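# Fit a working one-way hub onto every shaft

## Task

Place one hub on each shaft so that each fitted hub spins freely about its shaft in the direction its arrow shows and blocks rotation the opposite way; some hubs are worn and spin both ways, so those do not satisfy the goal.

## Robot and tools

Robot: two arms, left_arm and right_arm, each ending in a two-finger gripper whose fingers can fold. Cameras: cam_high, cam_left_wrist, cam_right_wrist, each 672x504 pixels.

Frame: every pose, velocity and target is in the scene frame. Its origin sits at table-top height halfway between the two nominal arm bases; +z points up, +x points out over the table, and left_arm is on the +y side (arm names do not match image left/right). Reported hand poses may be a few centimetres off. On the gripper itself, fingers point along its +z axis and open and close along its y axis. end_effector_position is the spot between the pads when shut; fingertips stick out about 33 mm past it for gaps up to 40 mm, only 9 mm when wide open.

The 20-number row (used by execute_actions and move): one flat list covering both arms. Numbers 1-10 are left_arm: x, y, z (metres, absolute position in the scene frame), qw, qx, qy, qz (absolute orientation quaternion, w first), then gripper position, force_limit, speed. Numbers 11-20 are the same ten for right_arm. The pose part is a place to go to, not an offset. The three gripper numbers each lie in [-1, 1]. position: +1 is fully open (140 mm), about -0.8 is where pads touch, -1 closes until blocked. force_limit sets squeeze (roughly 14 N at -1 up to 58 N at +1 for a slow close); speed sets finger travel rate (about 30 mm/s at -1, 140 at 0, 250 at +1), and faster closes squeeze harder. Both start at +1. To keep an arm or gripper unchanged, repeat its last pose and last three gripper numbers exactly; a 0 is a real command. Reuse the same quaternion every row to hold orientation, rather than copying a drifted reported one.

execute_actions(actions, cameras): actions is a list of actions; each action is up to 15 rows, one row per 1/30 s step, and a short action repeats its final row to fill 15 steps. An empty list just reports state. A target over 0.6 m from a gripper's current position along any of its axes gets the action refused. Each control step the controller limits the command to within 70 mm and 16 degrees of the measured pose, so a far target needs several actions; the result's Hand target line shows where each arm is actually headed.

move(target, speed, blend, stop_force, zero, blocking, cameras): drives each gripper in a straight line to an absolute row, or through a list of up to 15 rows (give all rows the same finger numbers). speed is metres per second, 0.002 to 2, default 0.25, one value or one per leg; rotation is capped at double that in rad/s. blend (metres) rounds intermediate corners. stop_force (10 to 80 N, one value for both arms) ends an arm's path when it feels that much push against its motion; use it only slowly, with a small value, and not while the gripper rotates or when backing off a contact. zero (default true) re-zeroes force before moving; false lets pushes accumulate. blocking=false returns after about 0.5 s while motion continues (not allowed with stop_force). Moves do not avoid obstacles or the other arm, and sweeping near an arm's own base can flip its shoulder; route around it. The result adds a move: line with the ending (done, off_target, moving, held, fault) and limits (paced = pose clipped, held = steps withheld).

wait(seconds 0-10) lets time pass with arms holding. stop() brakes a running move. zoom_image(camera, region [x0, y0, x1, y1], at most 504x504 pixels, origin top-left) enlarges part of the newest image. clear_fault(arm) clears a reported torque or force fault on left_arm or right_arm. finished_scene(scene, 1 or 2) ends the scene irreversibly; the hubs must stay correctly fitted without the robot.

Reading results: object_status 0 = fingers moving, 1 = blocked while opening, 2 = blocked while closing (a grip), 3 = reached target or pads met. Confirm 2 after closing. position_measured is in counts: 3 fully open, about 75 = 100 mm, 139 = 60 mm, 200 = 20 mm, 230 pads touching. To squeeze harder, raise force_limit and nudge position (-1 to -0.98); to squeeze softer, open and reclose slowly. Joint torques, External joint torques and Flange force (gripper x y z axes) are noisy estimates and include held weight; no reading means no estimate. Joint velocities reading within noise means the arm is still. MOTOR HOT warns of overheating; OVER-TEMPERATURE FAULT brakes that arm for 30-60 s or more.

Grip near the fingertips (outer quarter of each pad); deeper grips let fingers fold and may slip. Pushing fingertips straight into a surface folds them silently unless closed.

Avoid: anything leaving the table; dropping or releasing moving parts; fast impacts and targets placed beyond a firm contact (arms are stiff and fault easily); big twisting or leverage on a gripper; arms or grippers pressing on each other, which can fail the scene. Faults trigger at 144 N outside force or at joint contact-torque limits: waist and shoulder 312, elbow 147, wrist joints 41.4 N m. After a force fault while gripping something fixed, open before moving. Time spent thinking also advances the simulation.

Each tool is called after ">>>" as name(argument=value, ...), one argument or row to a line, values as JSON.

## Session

>>> execute_actions(
  actions=[],
)

>>> zoom_image(
  camera="cam_high",
  region=[310, 130, 560, 330],
)

Scene clock: 0.00 s.
left_arm: end_effector_position=(+0.6720, +0.4221, +0.2299) position_measured=3 object_status=3 end_effector_quat_wxyz=(-0.251, +0.598, +0.548, +0.528) | right_arm: end_effector_position=(+0.2039, -0.0548, +0.1358) position_measured=3 object_status=3 end_effector_quat_wxyz=(-0.009, +0.953, +0.296, -0.062)
Joint positions: left_arm=[-0.6 0.418 1.911 1.151 1.542 -1.095] | right_arm=[1.018 0.173 1.959 0.107 1.094 1.925]
Joint velocities: within noise
Joint torques (N m): no reading
External joint torques (N m): no reading
Flange force (N): no reading
Hand target: left_arm +0.6720, +0.4221, +0.2299; -0.251, +0.598, +0.548, +0.528 | right_arm +0.2039, -0.0548, +0.1358; -0.009, +0.953, +0.296, -0.062
Tool commands: left_gripper/position=+1.0 left_gripper/force_limit=+1.0 left_gripper/speed=+1.0 right_gripper/position=+1.0 right_gripper/force_limit=+1.0 right_gripper/speed=+1.0

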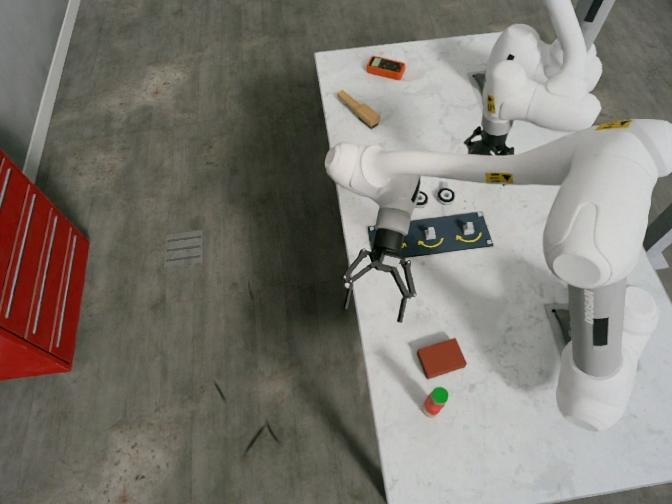

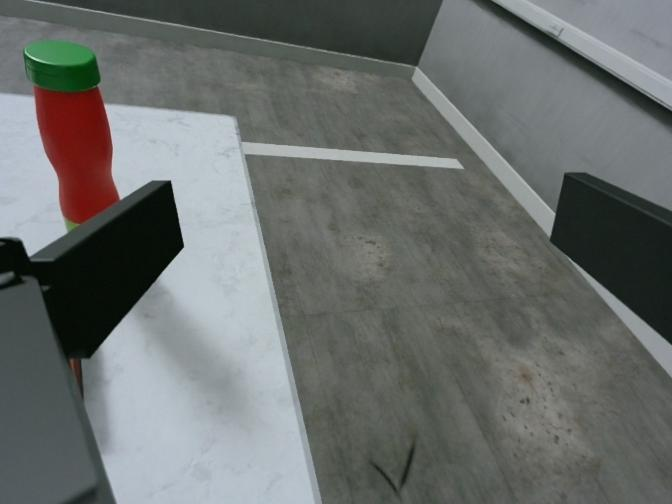

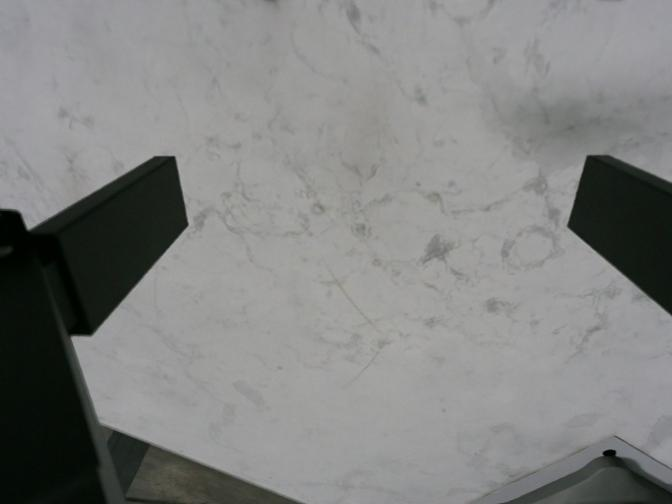

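Scaled by 2.016 from the camera's 672x504 image, which has a finer 960x720 frame.

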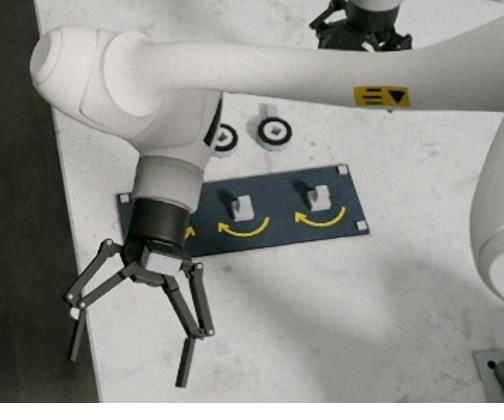

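>>> move(
  target=[
    [0.672,0.4221,0.42,-0.251,0.598,0.548,0.528,1,1,1,0.2039,-0.0548,0.1358,-0.009,0.953,0.296,-0.062,1,1,1],
    [0.45,0.48,0.43,0.0,0.955,-0.296,0.0,1,1,1,0.2039,-0.0548,0.1358,-0.009,0.953,0.296,-0.062,1,1,1],
    [0.30,0.50,0.40,0.0,0.955,-0.296,0.0,1,1,1,0.2039,-0.0548,0.1358,-0.009,0.953,0.296,-0.062,1,1,1],
  ],
  speed=[0.25,0.3,0.25],
  blend=0.03,
  cameras=["cam_high"],
)

>>> zoom_image(
  camera="cam_high",
  region=[310, 130, 560, 330],
)

Scene clock: 19.97 s.
left_arm: end_effector_position=(+0.3001, +0.4999, +0.4000) position_measured=3 object_status=3 end_effector_quat_wxyz=(+0.000, +0.955, -0.296, +0.000) | right_arm: end_effector_position=(+0.2039, -0.0548, +0.1358) position_measured=3 object_status=3 end_effector_quat_wxyz=(-0.009, +0.953, +0.296, -0.062)
Joint positions: left_arm=[-0.081 -0.458 1.986 0 1.613 2.029] | right_arm=[1.018 0.174 1.958 0.106 1.095 1.925]
Joint torques (N m): left_arm=[-2.06 5.47 -43.07 4.09 0.4 -0.3] | right_arm=[-3.08 -55.21 -33.04 3.21 -0.22 0.46]
External joint torques (N m): left_arm=[2.12 -1.89 1.71 0.14 -0.44 0.3] | right_arm=[3.34 1.86 -2.49 0.62 0.41 -0.46]
Flange force (N): left_arm=[-7.6 -5.2 4.1] | right_arm=[4.4 -8.0 -1.4]
Hand target: left_arm +0.3000, +0.5000, +0.4000; +0.000, +0.955, -0.296, +0.000 | right_arm +0.2039, -0.0548, +0.1358; -0.009, +0.953, +0.296, -0.062
Off the commanded pose: left_arm 0.000 m, 0 deg | right_arm 0.000 m, 0 deg.
move: done
Images, in order (width x height): cam_high 672x504.

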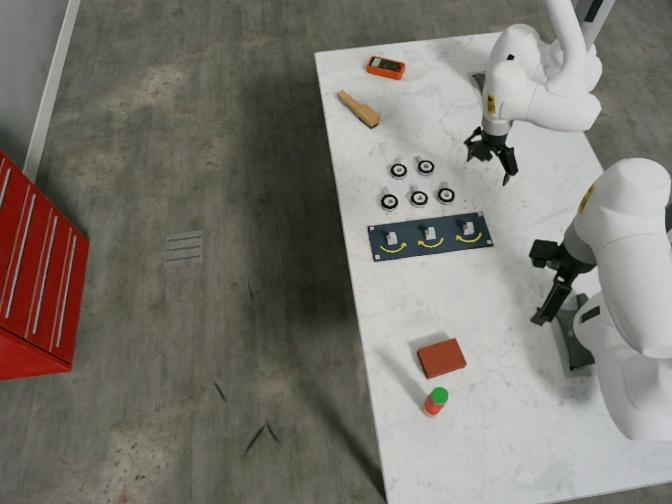

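Scaled by 2.016 from the camera's 672x504 image, which has a finer 960x720 frame.

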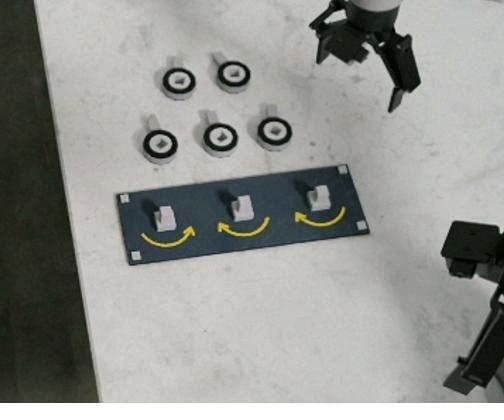

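>>> move(
  target=[0.30,0.50,0.40,0.0,0.955,-0.296,0.0,1,1,1,0.58,-0.05,0.30,0,1,0,0,0.2,-0.8,-0.6],
  speed=0.25,
  cameras=["cam_right_wrist"],
)

>>> zoom_image(
  camera="cam_right_wrist",
  region=[40, 60, 540, 504],
)

Scene clock: 43.77 s.
left_arm: end_effector_position=(+0.3000, +0.5000, +0.4000) position_measured=3 object_status=3 end_effector_quat_wxyz=(+0.000, +0.955, -0.296, +0.000) | right_arm: end_effector_position=(+0.5800, -0.0500, +0.3000) position_measured=104 object_status=3 end_effector_quat_wxyz=(+0.000, +1.000, +0.000, +0.000)
Joint positions: left_arm=[-0.081 -0.458 1.986 0 1.614 2.029] | right_arm=[0.656 0.407 1.325 0 1.41 2.218]
Joint torques (N m): left_arm=[-1.41 3.92 -43.31 4.02 0.36 -0.28] | right_arm=[-2.27 -85.14 -38.95 3.59 -0.75 0.45]
External joint torques (N m): left_arm=[1.56 -0.81 1.86 0.22 -0.39 0.28] | right_arm=[2.73 2.89 -2.34 0.63 0.71 -0.45]
Flange force (N): left_arm=[-5.2 -4.3 4.2] | right_arm=[6.6 -9.2 -3.8]
Hand target: left_arm +0.3000, +0.5000, +0.4000; +0.000, +0.955, -0.296, +0.000 | right_arm +0.5800, -0.0500, +0.3000; +0.000, +1.000, +0.000, +0.000
Off the commanded pose: left_arm 0.000 m, 0 deg | right_arm 0.000 m, 0 deg.
move: done
Images, in order (width x height): cam_right_wrist 672x504.

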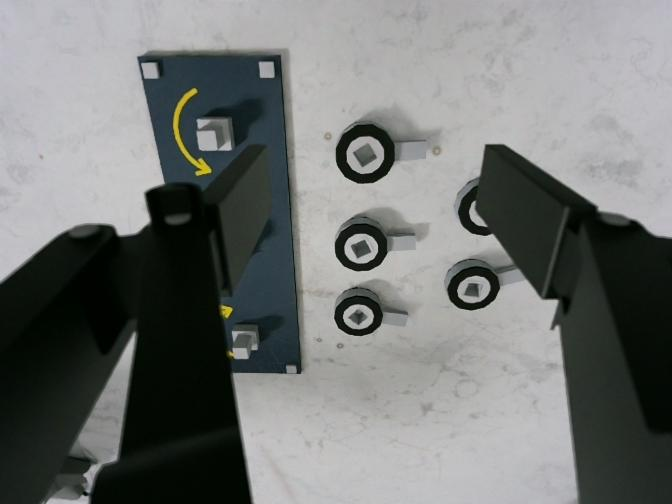

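Scaled by 1.008 from the camera's 672x504 image, which has a finer 960x720 frame.

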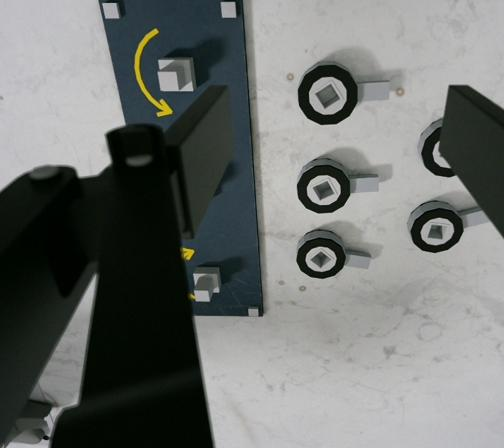

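>>> move(
  target=[0.30,0.50,0.40,0.0,0.955,-0.296,0.0,1,1,1,0.53,-0.051,0.11,0,0.86603,0.5,0,0.2,-0.8,-0.6],
  speed=0.25,
  cameras=["cam_right_wrist"],
)

>>> zoom_image(
  camera="cam_right_wrist",
  region=[250, 50, 500, 300],
)

Scene clock: 57.20 s.
left_arm: end_effector_position=(+0.3000, +0.5000, +0.4000) position_measured=3 object_status=3 end_effector_quat_wxyz=(+0.000, +0.955, -0.296, +0.000) | right_arm: end_effector_position=(+0.5299, -0.0509, +0.1100) position_measured=104 object_status=3 end_effector_quat_wxyz=(+0.000, +0.866, +0.500, +0.000)
Joint positions: left_arm=[-0.081 -0.458 1.986 0 1.614 2.029] | right_arm=[0.695 0.448 1.625 0 1.069 1.209]
Joint torques (N m): left_arm=[-1.16 3.53 -43.08 4.12 0.3 -0.24] | right_arm=[-2.64 -83.57 -34.38 3.16 -0.42 0.29]
External joint torques (N m): left_arm=[1.25 -0.2 1.68 0.11 -0.34 0.24] | right_arm=[2.97 2.04 -2.41 0.65 0.37 -0.29]
Flange force (N): left_arm=[-3.7 -3.8 3.7] | right_arm=[9.3 -0.7 -1.0]
Hand target: left_arm +0.3000, +0.5000, +0.4000; +0.000, +0.955, -0.296, +0.000 | right_arm +0.5300, -0.0510, +0.1100; +0.000, +0.866, +0.500, +0.000
Off the commanded pose: left_arm 0.000 m, 0 deg | right_arm 0.000 m, 0 deg.
move: done
Images, in order (width x height): cam_right_wrist 672x504.

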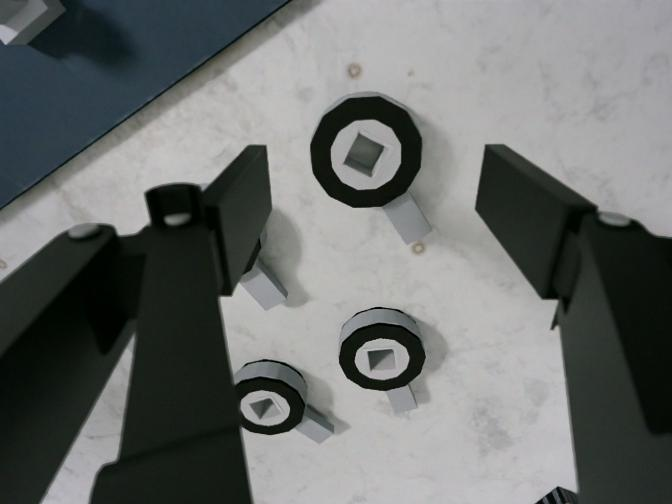

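Scaled by 2.016 from the camera's 672x504 image, which has a finer 960x720 frame.

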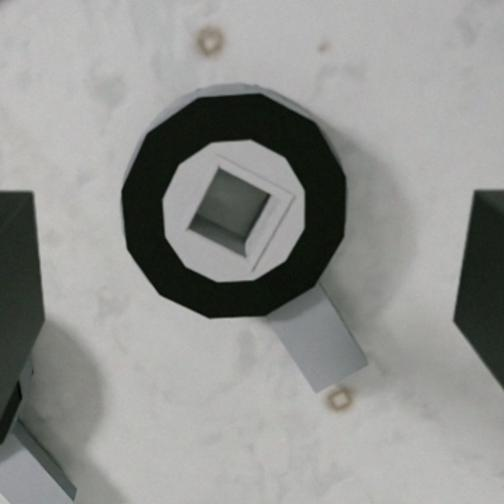

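>>> move(
  target=[
    [0.30,0.50,0.40,0.0,0.955,-0.296,0.0,1,1,1,0.5263,-0.0554,0.06,0,0.85941,0.51129,0,0.2,-0.8,-0.6],
    [0.30,0.50,0.40,0.0,0.955,-0.296,0.0,1,1,1,0.5263,-0.0554,0.0475,0,0.85941,0.51129,0,0.2,-0.8,-0.6],
    [0.30,0.50,0.40,0.0,0.955,-0.296,0.0,1,1,1,0.5263,-0.0554,0.0475,0,0.85941,0.51129,0,-1,-0.01,-1],
  ],
  speed=[0.12,0.04,0.03],
  cameras=[],
)

>>> wait(
  seconds=0.6,
  cameras=["cam_right_wrist"],
)

>>> zoom_image(
  camera="cam_right_wrist",
  region=[250, 50, 500, 300],
)

Scene clock: 75.97 s.
left_arm: end_effector_position=(+0.3000, +0.5000, +0.4000) position_measured=3 object_status=3 end_effector_quat_wxyz=(+0.000, +0.955, -0.296, +0.000) | right_arm: end_effector_position=(+0.5263, -0.0554, +0.0475) position_measured=139 object_status=0 end_effector_quat_wxyz=(+0.000, +0.859, +0.511, +0.000)
Joint positions: left_arm=[-0.081 -0.458 1.986 0 1.614 2.029] | right_arm=[0.694 0.493 1.684 0 0.964 1.182]
Joint torques (N m): left_arm=[-1.46 4.02 -43.08 4.14 0.33 -0.27] | right_arm=[-2.68 -78.88 -29.16 2.92 -1.03 0.48]
External joint torques (N m): left_arm=[1.58 -0.89 1.66 0.09 -0.36 0.27] | right_arm=[3.11 -4.45 -5.23 0.62 0.98 -0.48]
Flange force (N): left_arm=[-5.2 -4.3 3.7] | right_arm=[7.3 -1.1 -9.1]
Hand target: left_arm +0.3000, +0.5000, +0.4000; +0.000, +0.955, -0.296, +0.000 | right_arm +0.5263, -0.0554, +0.0475; +0.000, +0.859, +0.511, +0.000
Off the commanded pose: left_arm 0.000 m, 0 deg | right_arm 0.000 m, 0 deg.
move: done
No camera images: "cameras" was empty.

Scene clock: 76.57 s.
left_arm: end_effector_position=(+0.3000, +0.5000, +0.4000) position_measured=3 object_status=3 end_effector_quat_wxyz=(+0.000, +0.955, -0.296, +0.000) | right_arm: end_effector_position=(+0.5263, -0.0554, +0.0475) position_measured=139 object_status=2 end_effector_quat_wxyz=(+0.000, +0.859, +0.511, +0.000)
Joint positions: left_arm=[-0.081 -0.458 1.986 0 1.614 2.029] | right_arm=[0.694 0.493 1.684 0 0.964 1.182]
Joint torques (N m): left_arm=[-2.14 3.66 -43.14 4.03 0.22 -0.29] | right_arm=[-3.3 -79.52 -29.33 2.85 -1.04 0.5]
External joint torques (N m): left_arm=[2.22 -0.13 1.77 0.2 -0.27 0.29] | right_arm=[3.41 -3.8 -5.15 0.72 0.99 -0.5]
Flange force (N): left_arm=[-5.2 -7.0 3.7] | right_arm=[8.1 -1.2 -8.5]
Hand target: left_arm +0.3000, +0.5000, +0.4000; +0.000, +0.955, -0.296, +0.000 | right_arm +0.5263, -0.0554, +0.0475; +0.000, +0.859, +0.511, +0.000
Tool commands: left_gripper/position=+1.0 left_gripper/force_limit=+1.0 left_gripper/speed=+1.0 right_gripper/position=-1.0 right_gripper/force_limit=-0.01 right_gripper/speed=-1.0
Off the commanded pose: left_arm 0.000 m, 0 deg | right_arm 0.000 m, 0 deg.
wait: 0.60 s; at rest by 0.17 s
Images, in order (width x height): cam_right_wrist 672x504.

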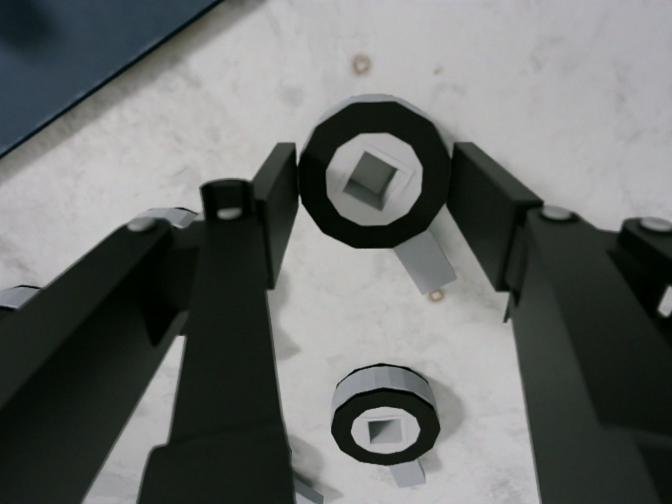

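Scaled by 2.016 from the camera's 672x504 image, which has a finer 960x720 frame.

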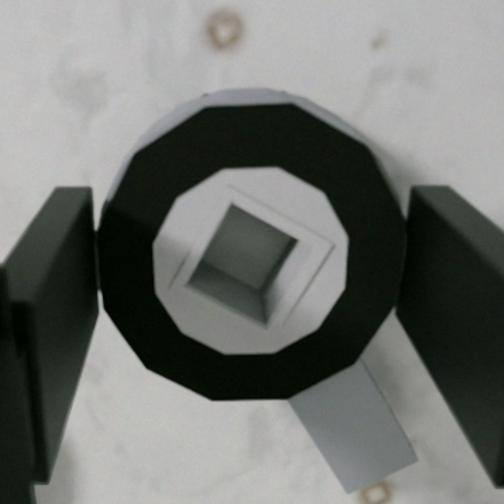

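>>> move(
  target=[
    [0.30,0.50,0.40,0.0,0.955,-0.296,0.0,1,1,1,0.5263,-0.0554,0.13,0,0.85941,0.51129,0,-1,-0.01,-1],
    [0.30,0.50,0.40,0.0,0.955,-0.296,0.0,1,1,1,0.5476,0.0894,0.13,0,0.96966,0.24446,0,-1,-0.01,-1],
    [0.30,0.50,0.40,0.0,0.955,-0.296,0.0,1,1,1,0.5476,0.0894,0.098,0,0.96966,0.24446,0,-1,-0.01,-1],
  ],
  speed=[0.06,0.12,0.08],
  cameras=["cam_right_wrist","cam_high"],
)

>>> zoom_image(
  camera="cam_right_wrist",
  region=[335, 140, 415, 220],
)

>>> zoom_image(
  camera="cam_right_wrist",
  region=[250, 50, 500, 300],
)

Scene clock: 102.53 s.
left_arm: end_effector_position=(+0.3000, +0.5000, +0.4000) position_measured=3 object_status=3 end_effector_quat_wxyz=(+0.000, +0.955, -0.296, +0.000) | right_arm: end_effector_position=(+0.5476, +0.0894, +0.0981) position_measured=139 object_status=2 end_effector_quat_wxyz=(+0.000, +0.970, +0.244, +0.000)
Joint positions: left_arm=[-0.081 -0.458 1.986 0 1.614 2.029] | right_arm=[0.808 0.619 1.371 0 1.153 1.875]
Joint torques (N m): left_arm=[-0.96 4.23 -43.22 4.07 0.22 -0.31] | right_arm=[-3.01 -102.13 -37.02 3.35 -0.29 0.44]
External joint torques (N m): left_arm=[0.97 -0.31 1.92 0.15 -0.26 0.31] | right_arm=[3.63 3.75 -1.33 0.58 0.24 -0.44]
Flange force (N): left_arm=[-3.7 -2.9 4.0] | right_arm=[7.7 -6.6 1.1]
Hand target: left_arm +0.3000, +0.5000, +0.4000; +0.000, +0.955, -0.296, +0.000 | right_arm +0.5476, +0.0894, +0.0980; +0.000, +0.970, +0.244, +0.000
Off the commanded pose: left_arm 0.000 m, 0 deg | right_arm 0.000 m, 0 deg.
move: done
Images, in order (width x height): cam_high 672x504, cam_right_wrist 672x504.

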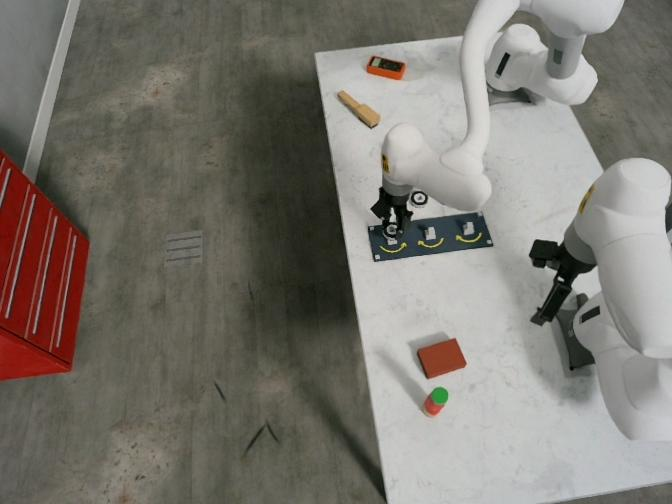

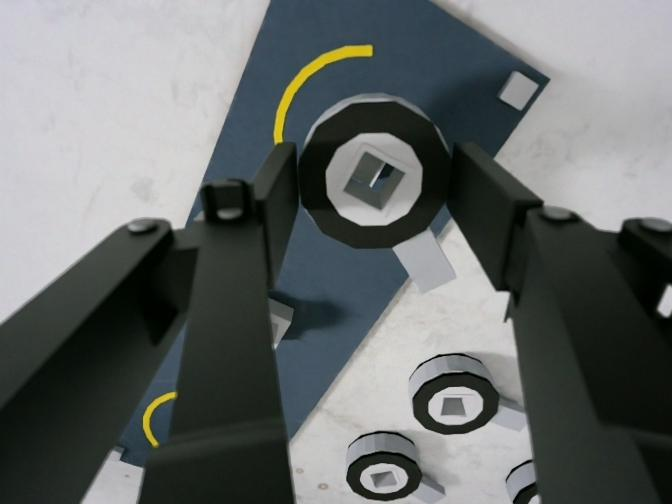

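Scaled by 6.300 from the camera's 672x504 image, which has a finer 960x720 frame.

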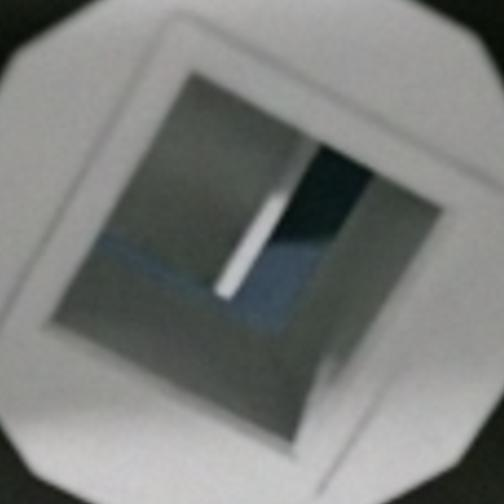

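Scaled by 2.016 from the camera's 672x504 image, which has a finer 960x720 frame.

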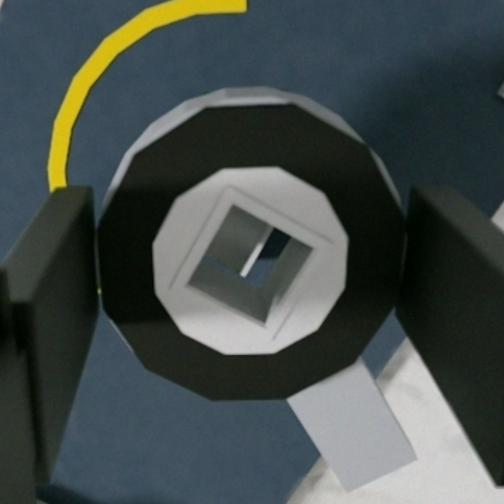

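>>> move(
  target=[0.30,0.50,0.40,0.0,0.955,-0.296,0.0,1,1,1,0.5476,0.0922,0.098,0,0.96966,0.24446,0,-1,-0.01,-1],
  speed=0.03,
  cameras=["cam_right_wrist"],
)

>>> zoom_image(
  camera="cam_right_wrist",
  region=[335, 140, 415, 220],
)

Scene clock: 137.57 s.
left_arm: end_effector_position=(+0.3000, +0.5000, +0.4000) position_measured=3 object_status=3 end_effector_quat_wxyz=(+0.000, +0.955, -0.296, +0.000) | right_arm: end_effector_position=(+0.5476, +0.0922, +0.0980) position_measured=139 object_status=2 end_effector_quat_wxyz=(+0.000, +0.970, +0.244, +0.000)
Joint positions: left_arm=[-0.081 -0.458 1.986 0 1.614 2.029] | right_arm=[0.81 0.622 1.365 0 1.155 1.877]
Joint torques (N m): left_arm=[-1.56 3.45 -43.46 4.11 0.28 -0.33] | right_arm=[-2.65 -103 -37.38 3.32 -0.47 0.67]
External joint torques (N m): left_arm=[1.59 0.21 2.1 0.12 -0.32 0.33] | right_arm=[2.86 4.28 -1.04 0.62 0.42 -0.67]
Flange force (N): left_arm=[-4.0 -5.4 4.4] | right_arm=[8.2 -5.6 1.4]
Hand target: left_arm +0.3000, +0.5000, +0.4000; +0.000, +0.955, -0.296, +0.000 | right_arm +0.5476, +0.0922, +0.0980; +0.000, +0.970, +0.244, +0.000
Off the commanded pose: left_arm 0.000 m, 0 deg | right_arm 0.000 m, 0 deg.
move: done
Images, in order (width x height): cam_right_wrist 672x504.

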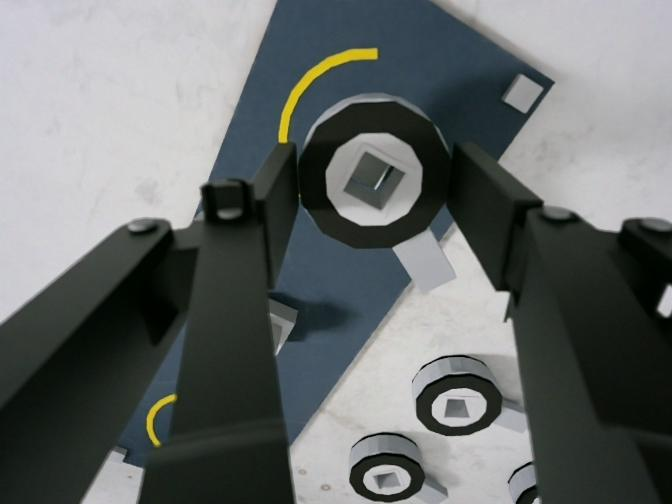

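Scaled by 6.300 from the camera's 672x504 image, which has a finer 960x720 frame.

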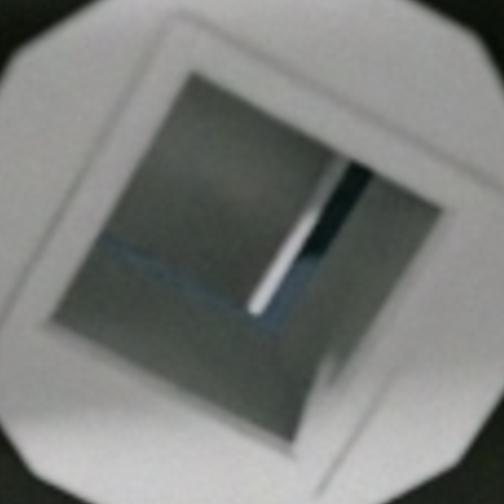

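>>> move(
  target=[0.30,0.50,0.40,0.0,0.955,-0.296,0.0,1,1,1,0.5475,0.0943,0.098,0,0.96966,0.24446,0,-1,-0.01,-1],
  speed=0.03,
  cameras=["cam_right_wrist"],
)

>>> zoom_image(
  camera="cam_right_wrist",
  region=[335, 140, 415, 220],
)

Scene clock: 161.43 s.
left_arm: end_effector_position=(+0.3000, +0.5000, +0.4000) position_measured=3 object_status=3 end_effector_quat_wxyz=(+0.000, +0.955, -0.296, +0.000) | right_arm: end_effector_position=(+0.5475, +0.0943, +0.0980) position_measured=139 object_status=2 end_effector_quat_wxyz=(+0.000, +0.970, +0.244, +0.000)
Joint positions: left_arm=[-0.081 -0.458 1.986 0 1.614 2.029] | right_arm=[0.811 0.624 1.361 0 1.156 1.879]
Joint torques (N m): left_arm=[-1.8 3.24 -43.26 4.09 0.26 -0.34] | right_arm=[-3.09 -103.42 -37.37 3.3 -0.41 0.51]
External joint torques (N m): left_arm=[1.81 0.78 1.93 0.14 -0.32 0.34] | right_arm=[3.62 4.56 -1.02 0.64 0.36 -0.51]
Flange force (N): left_arm=[-3.4 -6.7 4.0] | right_arm=[8.2 -6.8 1.7]
Hand target: left_arm +0.3000, +0.5000, +0.4000; +0.000, +0.955, -0.296, +0.000 | right_arm +0.5475, +0.0943, +0.0980; +0.000, +0.970, +0.244, +0.000
Off the commanded pose: left_arm 0.000 m, 0 deg | right_arm 0.000 m, 0 deg.
move: done
Images, in order (width x height): cam_right_wrist 672x504.

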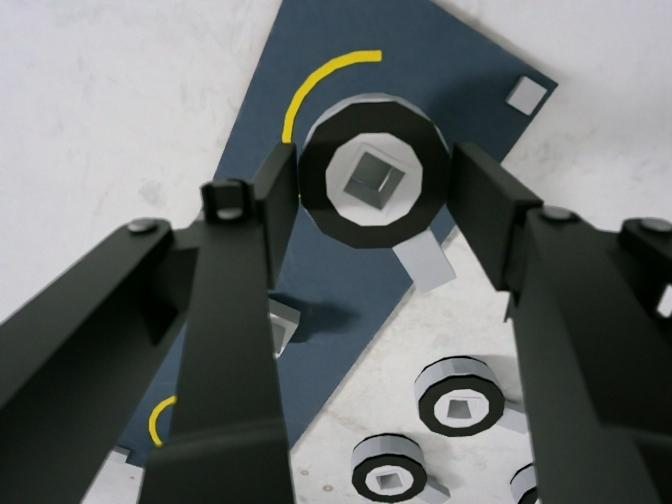

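Scaled by 6.300 from the camera's 672x504 image, which has a finer 960x720 frame.

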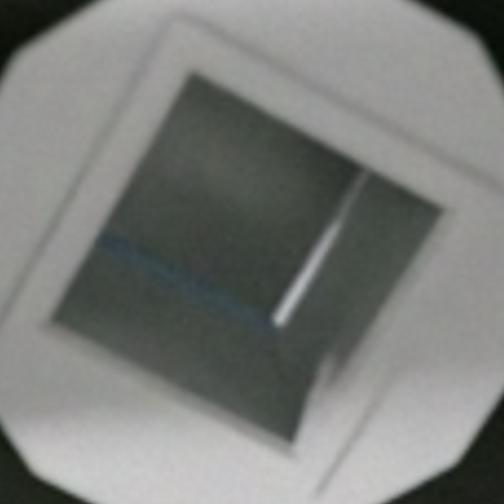

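>>> move(
  target=[
    [0.30,0.50,0.40,0.0,0.955,-0.296,0.0,1,1,1,0.5473,0.0943,0.092,0,0.96966,0.24446,0,-1,-0.01,-1],
    [0.30,0.50,0.40,0.0,0.955,-0.296,0.0,1,1,1,0.5473,0.0943,0.060,0,0.96966,0.24446,0,-1,-0.01,-1],
  ],
  speed=0.015,
  stop_force=12,
  cameras=["cam_right_wrist"],
)

>>> zoom_image(
  camera="cam_right_wrist",
  region=[250, 50, 500, 300],
)

Scene clock: 172.23 s.
left_arm: end_effector_position=(+0.3000, +0.5000, +0.4000) position_measured=3 object_status=3 end_effector_quat_wxyz=(+0.000, +0.955, -0.296, +0.000) | right_arm: end_effector_position=(+0.5474, +0.0944, +0.0693) position_measured=139 object_status=2 end_effector_quat_wxyz=(+0.000, +0.970, +0.244, +0.000)
Joint positions: left_arm=[-0.081 -0.458 1.986 0 1.614 2.029] | right_arm=[0.812 0.644 1.384 0 1.114 1.879]
Joint torques (N m): left_arm=[-2.25 3.12 -43.03 4.05 0.29 -0.19] | right_arm=[5.61 -96.03 -34.82 6.47 -2.5 0.53]
External joint torques (N m): left_arm=[2.38 0.11 1.63 0.19 -0.32 0.19] | right_arm=[-5.12 -3.63 -2.81 -2.62 2.45 -0.53]
Flange force (N): left_arm=[-4.8 -7.6 3.5] | right_arm=[6.2 4.6 -8.2]
Hand target: left_arm +0.3000, +0.5000, +0.4000; +0.000, +0.955, -0.296, +0.000 | right_arm +0.5474, +0.0944, +0.0693; +0.000, +0.970, +0.244, +0.000
Off the commanded pose: left_arm 0.000 m, 0 deg | right_arm 0.009 m, 0 deg.
move: contact (right_arm); path passed 1 of 2 targets
Images, in order (width x height): cam_right_wrist 672x504.

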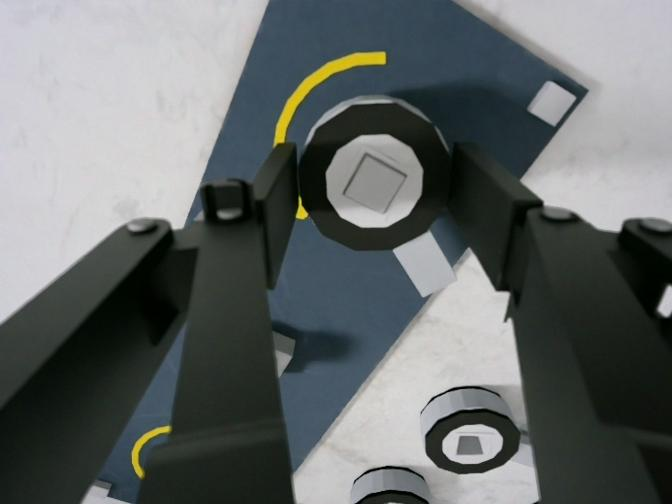

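Scaled by 2.016 from the camera's 672x504 image, which has a finer 960x720 frame.

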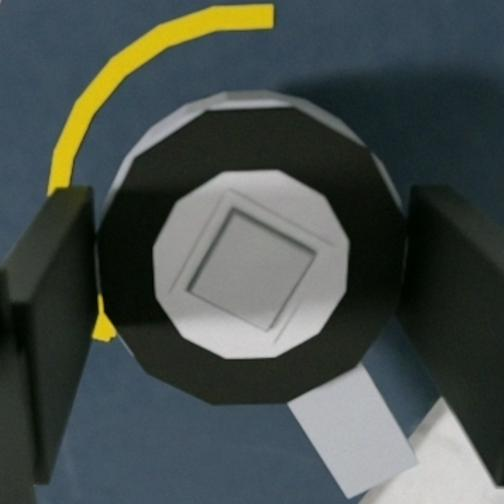

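>>> move(
  target=[
    [0.30,0.50,0.40,0.0,0.955,-0.296,0.0,1,1,1,0.5474,0.0944,0.0696,0,0.96966,0.24446,0,-1,-0.01,-1],
    [0.30,0.50,0.40,0.0,0.955,-0.296,0.0,1,1,1,0.5474,0.0944,0.0696,0,0.94466,0.32804,0,-1,-0.01,-1],
  ],
  speed=0.04,
  cameras=["cam_right_wrist"],
)

>>> zoom_image(
  camera="cam_right_wrist",
  region=[250, 50, 500, 300],
)

>>> move(
  target=[0.30,0.50,0.40,0.0,0.955,-0.296,0.0,1,1,1,0.5474,0.0944,0.0696,0,0.98481,0.17365,0,-1,-0.01,-1],
  speed=0.04,
  cameras=["cam_right_wrist"],
)

>>> zoom_image(
  camera="cam_right_wrist",
  region=[250, 50, 500, 300],
)

Scene clock: 191.50 s.
left_arm: end_effector_position=(+0.3000, +0.5000, +0.4000) position_measured=3 object_status=3 end_effector_quat_wxyz=(+0.000, +0.955, -0.296, +0.000) | right_arm: end_effector_position=(+0.5474, +0.0944, +0.0696) position_measured=139 object_status=2 end_effector_quat_wxyz=(+0.000, +0.945, +0.328, +0.000)
Joint positions: left_arm=[-0.081 -0.458 1.986 0 1.614 2.029] | right_arm=[0.812 0.644 1.383 0 1.115 1.705]
Joint torques (N m): left_arm=[-1.73 3.23 -43.37 4.11 0.24 -0.29] | right_arm=[-0.87 -105.54 -39.94 4.14 -2.27 0.54]
External joint torques (N m): left_arm=[1.89 -0.14 1.88 0.14 -0.28 0.29] | right_arm=[0.97 5.87 2.31 -0.29 2.23 -0.54]
Flange force (N): left_arm=[-4.8 -5.9 3.9] | right_arm=[5.0 -1.4 2.7]
Hand target: left_arm +0.3000, +0.5000, +0.4000; +0.000, +0.955, -0.296, +0.000 | right_arm +0.5474, +0.0944, +0.0696; +0.000, +0.945, +0.328, +0.000
Off the commanded pose: left_arm 0.000 m, 0 deg | right_arm 0.000 m, 0 deg.
move: done
Images, in order (width x height): cam_right_wrist 672x504.

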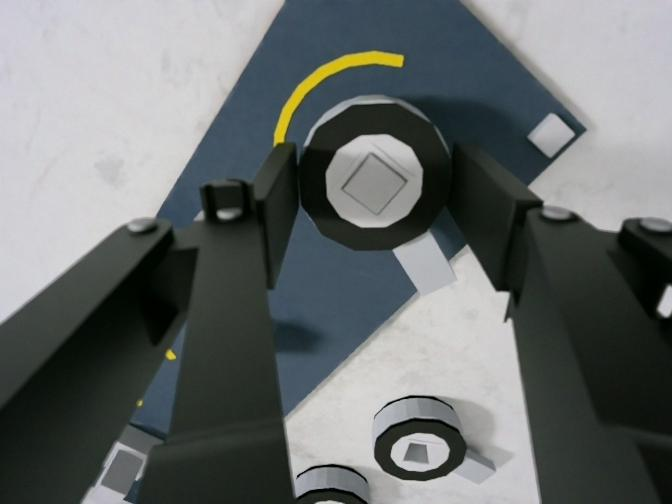

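Scaled by 2.016 from the camera's 672x504 image, which has a finer 960x720 frame.

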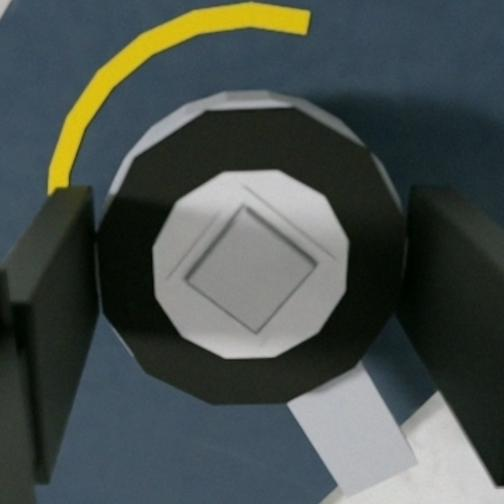

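Scene clock: 195.83 s.
left_arm: end_effector_position=(+0.3000, +0.5000, +0.4000) position_measured=3 object_status=3 end_effector_quat_wxyz=(+0.000, +0.955, -0.296, +0.000) | right_arm: end_effector_position=(+0.5474, +0.0944, +0.0696) position_measured=139 object_status=2 end_effector_quat_wxyz=(+0.000, +0.985, +0.174, +0.000)
Joint positions: left_arm=[-0.081 -0.458 1.986 0 1.614 2.029] | right_arm=[0.812 0.644 1.383 0 1.115 2.024]
Joint torques (N m): left_arm=[-1.76 3.72 -43.23 4.06 0.27 -0.18] | right_arm=[12.75 -101.1 -35.72 9.37 -0.89 1.24]
External joint torques (N m): left_arm=[1.78 0.12 1.87 0.16 -0.32 0.18] | right_arm=[-12.04 1.36 -1.93 -5.51 0.84 -1.24]
Flange force (N): left_arm=[-4.0 -5.5 4.0] | right_arm=[13.6 9.9 -1.7]
Hand target: left_arm +0.3000, +0.5000, +0.4000; +0.000, +0.955, -0.296, +0.000 | right_arm +0.5474, +0.0944, +0.0696; +0.000, +0.985, +0.174, +0.000
Off the commanded pose: left_arm 0.000 m, 0 deg | right_arm 0.000 m, 0 deg.
move: done
Images, in order (width x height): cam_right_wrist 672x504.

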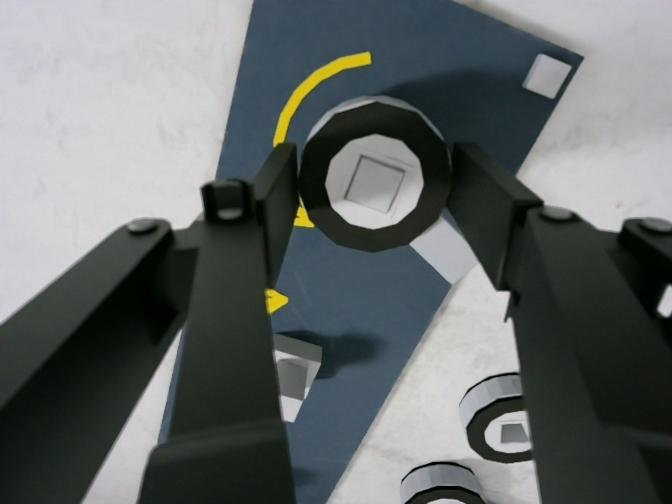

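Scaled by 2.016 from the camera's 672x504 image, which has a finer 960x720 frame.

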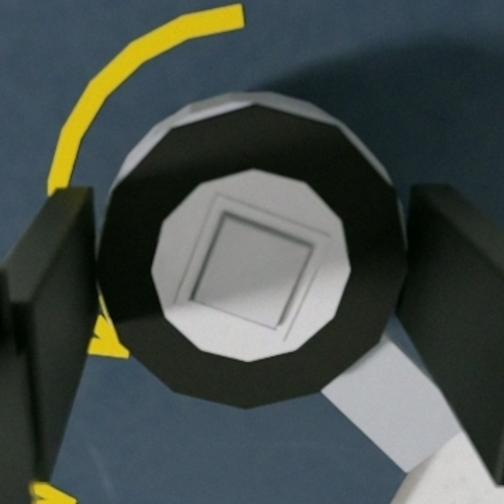

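>>> move(
  target=[
    [0.30,0.50,0.40,0.0,0.955,-0.296,0.0,1,1,1,0.5474,0.0944,0.0696,0,0.98481,0.17365,0,0.2,-0.8,-0.6],
    [0.30,0.50,0.40,0.0,0.955,-0.296,0.0,1,1,1,0.5474,0.0944,0.145,0,0.98481,0.17365,0,0.2,-0.8,-0.6],
    [0.30,0.50,0.40,0.0,0.955,-0.296,0.0,1,1,1,0.425,-0.055,0.12,0,0.86603,0.5,0,0.2,-0.8,-0.6],
  ],
  speed=[0.1,0.08,0.2],
  blend=[0,0.01,0],
  cameras=["cam_high","cam_right_wrist"],
)

Scene clock: 208.73 s.
left_arm: end_effector_position=(+0.3000, +0.5000, +0.4000) position_measured=3 object_status=3 end_effector_quat_wxyz=(+0.000, +0.955, -0.296, +0.000) | right_arm: end_effector_position=(+0.4250, -0.0550, +0.1200) position_measured=104 object_status=3 end_effector_quat_wxyz=(+0.000, +0.866, +0.500, +0.000)
Joint positions: left_arm=[-0.081 -0.458 1.986 0 1.614 2.029] | right_arm=[0.788 0.33 1.779 0 1.033 1.303]
Joint torques (N m): left_arm=[-1.48 4.11 -43.31 4.02 0.27 -0.26] | right_arm=[-2.51 -71.03 -33.13 3.13 -0.4 0.2]
External joint torques (N m): left_arm=[1.58 -0.78 1.92 0.21 -0.31 0.26] | right_arm=[2.92 1.57 -2.85 0.59 0.35 -0.2]
Flange force (N): left_arm=[-5.2 -4.2 4.1] | right_arm=[9.0 -2.1 -1.8]
Hand target: left_arm +0.3000, +0.5000, +0.4000; +0.000, +0.955, -0.296, +0.000 | right_arm +0.4250, -0.0550, +0.1200; +0.000, +0.866, +0.500, +0.000
Off the commanded pose: left_arm 0.000 m, 0 deg | right_arm 0.000 m, 0 deg.
move: done
Images, in order (width x height): cam_high 672x504, cam_right_wrist 672x504.

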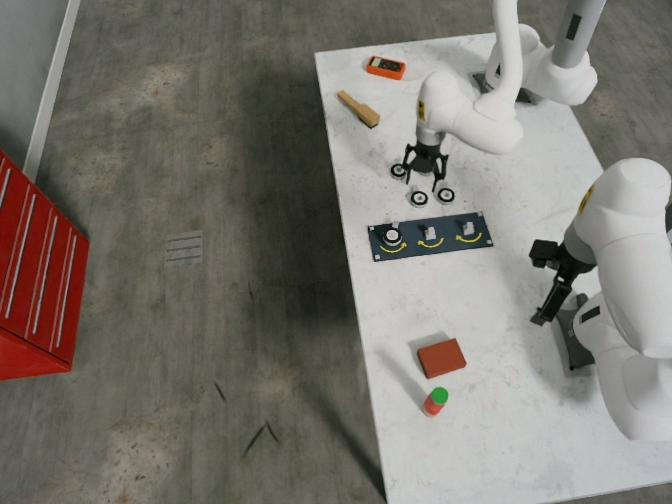

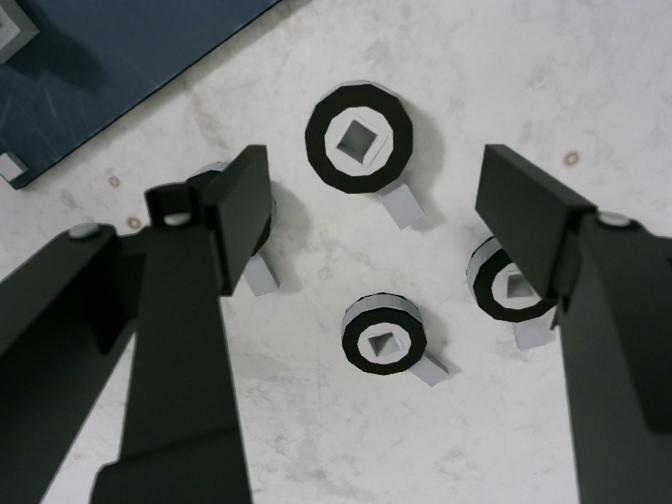

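>>> move(
  target=[0.30,0.50,0.40,0.0,0.955,-0.296,0.0,1,1,1,0.38,-0.075,0.20,0,0.7071,0.7071,0,0.2,-0.8,-0.6],
  cameras=["cam_right_wrist"],
)

Scene clock: 268.40 s.
left_arm: end_effector_position=(+0.3000, +0.5000, +0.4000) position_measured=3 object_status=3 end_effector_quat_wxyz=(+0.000, +0.955, -0.296, +0.000) | right_arm: end_effector_position=(+0.3800, -0.0750, +0.2000) position_measured=104 object_status=3 end_effector_quat_wxyz=(+0.000, +0.707, +0.707, +0.000)
Joint positions: left_arm=[-0.081 -0.458 1.986 0 1.614 2.029] | right_arm=[0.816 0.203 1.786 0 1.152 0.806]
Joint torques (N m): left_arm=[-1.67 3.69 -43.41 4.08 0.36 -0.22] | right_arm=[-2.77 -61.49 -35.79 3.29 -0.41 0.86]
External joint torques (N m): left_arm=[1.74 -0.14 2.02 0.15 -0.39 0.22] | right_arm=[3.08 2.32 -2.51 0.67 0.37 -0.86]
Flange force (N): left_arm=[-4.5 -5.3 4.4] | right_arm=[8.8 2.9 -1.9]
Hand target: left_arm +0.3000, +0.5000, +0.4000; +0.000, +0.955, -0.296, +0.000 | right_arm +0.3800, -0.0750, +0.2000; +0.000, +0.707, +0.707, +0.000
Off the commanded pose: left_arm 0.000 m, 0 deg | right_arm 0.000 m, 0 deg.
move: done
Images, in order (width x height): cam_right_wrist 672x504.

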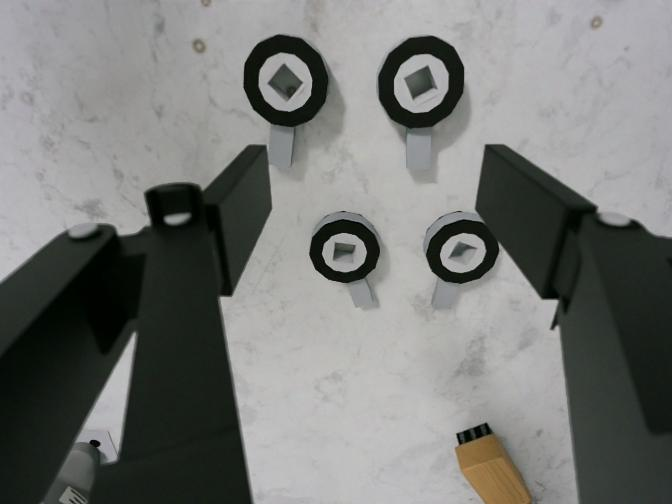

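>>> move(
  target=[0.30,0.50,0.40,0.0,0.955,-0.296,0.0,1,1,1,0.4206,-0.0526,0.105,0,0.86603,0.5,0,0.2,-0.8,-0.6],
  cameras=["cam_right_wrist"],
)

Scene clock: 279.77 s.
left_arm: end_effector_position=(+0.3000, +0.5000, +0.4000) position_measured=3 object_status=3 end_effector_quat_wxyz=(+0.000, +0.955, -0.296, +0.000) | right_arm: end_effector_position=(+0.4207, -0.0527, +0.1050) position_measured=104 object_status=3 end_effector_quat_wxyz=(+0.000, +0.866, +0.500, +0.000)
Joint positions: left_arm=[-0.081 -0.458 1.986 0 1.614 2.029] | right_arm=[0.795 0.341 1.794 0 1.006 1.31]
Joint torques (N m): left_arm=[-2.36 3.34 -43.22 4.09 0.24 -0.33] | right_arm=[-3.09 -71.57 -32.96 3.09 -0.52 0.5]
External joint torques (N m): left_arm=[2.5 -0.03 1.88 0.14 -0.27 0.33] | right_arm=[3.22 1.5 -2.52 0.56 0.47 -0.5]
Flange force (N): left_arm=[-5.7 -8.1 3.9] | right_arm=[8.3 -2.3 -1.6]
Hand target: left_arm +0.3000, +0.5000, +0.4000; +0.000, +0.955, -0.296, +0.000 | right_arm +0.4206, -0.0526, +0.1050; +0.000, +0.866, +0.500, +0.000
Off the commanded pose: left_arm 0.000 m, 0 deg | right_arm 0.000 m, 0 deg.
move: done
Images, in order (width x height): cam_right_wrist 672x504.

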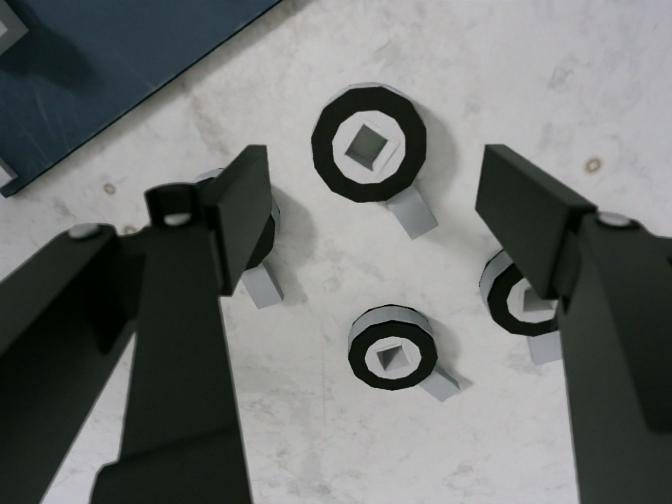

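>>> zoom_image(
  camera="cam_right_wrist",
  region=[290, 70, 450, 240],
)

Scaled by 2.965 from the camera's 672x504 image, which has a finer 960x720 frame.

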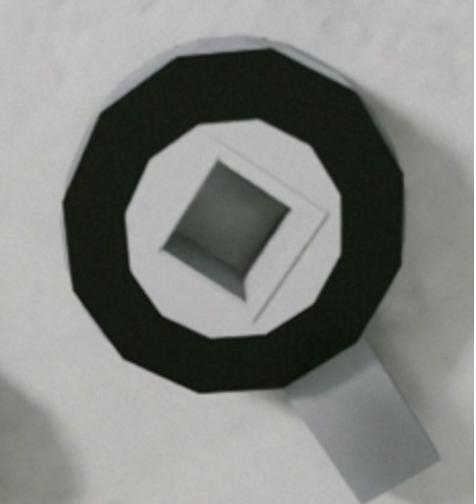

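>>> move(
  target=[
    [0.30,0.50,0.40,0.0,0.955,-0.296,0.0,1,1,1,0.4199,-0.0538,0.095,0,0.86603,0.5,0,0.2,-0.8,-0.6],
    [0.30,0.50,0.40,0.0,0.955,-0.296,0.0,1,1,1,0.4199,-0.0538,0.0475,0,0.86603,0.5,0,0.2,-0.8,-0.6],
    [0.30,0.50,0.40,0.0,0.955,-0.296,0.0,1,1,1,0.4199,-0.0538,0.0475,0,0.86603,0.5,0,-1,-0.01,-1],
  ],
  speed=0.08,
  cameras=[],
)

>>> wait(
  seconds=0.8,
  cameras=["cam_right_wrist"],
)

>>> zoom_image(
  camera="cam_right_wrist",
  region=[250, 50, 500, 300],
)

Scene clock: 294.43 s.
left_arm: end_effector_position=(+0.3000, +0.5000, +0.4000) position_measured=3 object_status=3 end_effector_quat_wxyz=(+0.000, +0.955, -0.296, +0.000) | right_arm: end_effector_position=(+0.4199, -0.0538, +0.0475) position_measured=139 object_status=0 end_effector_quat_wxyz=(+0.000, +0.866, +0.500, +0.000)
Joint positions: left_arm=[-0.081 -0.458 1.986 0 1.614 2.029] | right_arm=[0.795 0.395 1.841 0 0.906 1.309]
Joint torques (N m): left_arm=[-1.95 3.33 -43.23 4.13 0.28 -0.29] | right_arm=[-3.17 -67.85 -27.44 2.79 -1.19 0.59]
External joint torques (N m): left_arm=[2.1 -0.34 1.75 0.11 -0.31 0.29] | right_arm=[3.41 -4.82 -5.57 0.61 1.14 -0.59]
Flange force (N): left_arm=[-5.3 -6.5 3.8] | right_arm=[6.7 -2.8 -10.7]
Hand target: left_arm +0.3000, +0.5000, +0.4000; +0.000, +0.955, -0.296, +0.000 | right_arm +0.4199, -0.0538, +0.0475; +0.000, +0.866, +0.500, +0.000
Off the commanded pose: left_arm 0.000 m, 0 deg | right_arm 0.000 m, 0 deg.
move: done
No camera images: "cameras" was empty.

Scene clock: 295.23 s.
left_arm: end_effector_position=(+0.3000, +0.5000, +0.4000) position_measured=3 object_status=3 end_effector_quat_wxyz=(+0.000, +0.955, -0.296, +0.000) | right_arm: end_effector_position=(+0.4199, -0.0538, +0.0475) position_measured=139 object_status=2 end_effector_quat_wxyz=(+0.000, +0.866, +0.500, +0.000)
Joint positions: left_arm=[-0.081 -0.458 1.986 0 1.614 2.029] | right_arm=[0.795 0.395 1.841 0 0.906 1.309]
Joint torques (N m): left_arm=[-1.58 3.76 -43.35 4.13 0.33 -0.26] | right_arm=[-2.82 -68.68 -27.57 2.85 -1.2 0.55]
External joint torques (N m): left_arm=[1.75 -0.57 1.97 0.1 -0.36 0.26] | right_arm=[3.2 -4.07 -5.41 0.55 1.15 -0.55]
Flange force (N): left_arm=[-5.2 -5.0 4.3] | right_arm=[7.3 -2.4 -9.9]
Hand target: left_arm +0.3000, +0.5000, +0.4000; +0.000, +0.955, -0.296, +0.000 | right_arm +0.4199, -0.0538, +0.0475; +0.000, +0.866, +0.500, +0.000
Tool commands: left_gripper/position=+1.0 left_gripper/force_limit=+1.0 left_gripper/speed=+1.0 right_gripper/position=-1.0 right_gripper/force_limit=-0.01 right_gripper/speed=-1.0
Off the commanded pose: left_arm 0.000 m, 0 deg | right_arm 0.000 m, 0 deg.
wait: 0.80 s; at rest by 0.17 s
Images, in order (width x height): cam_right_wrist 672x504.

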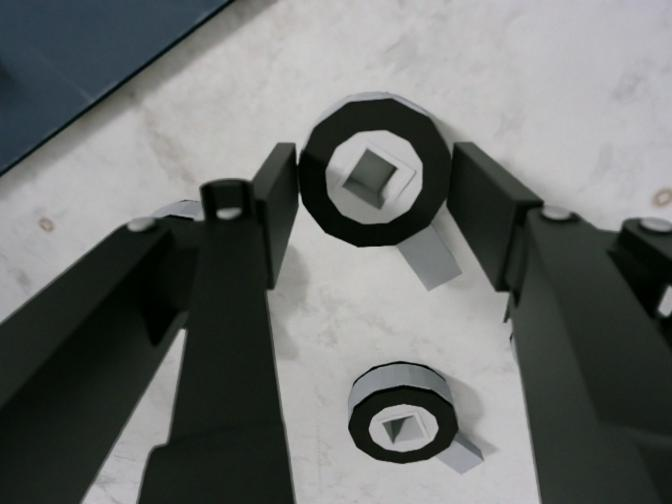

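Scaled by 2.016 from the camera's 672x504 image, which has a finer 960x720 frame.

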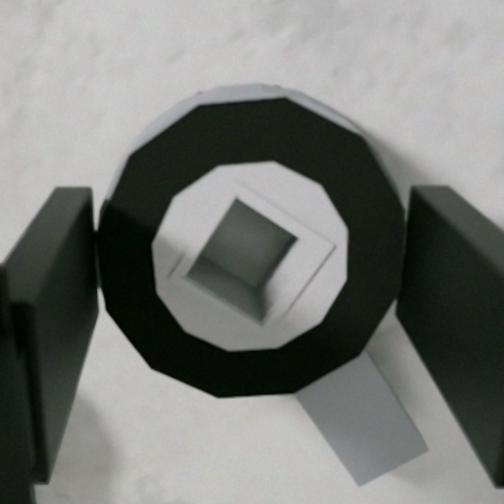

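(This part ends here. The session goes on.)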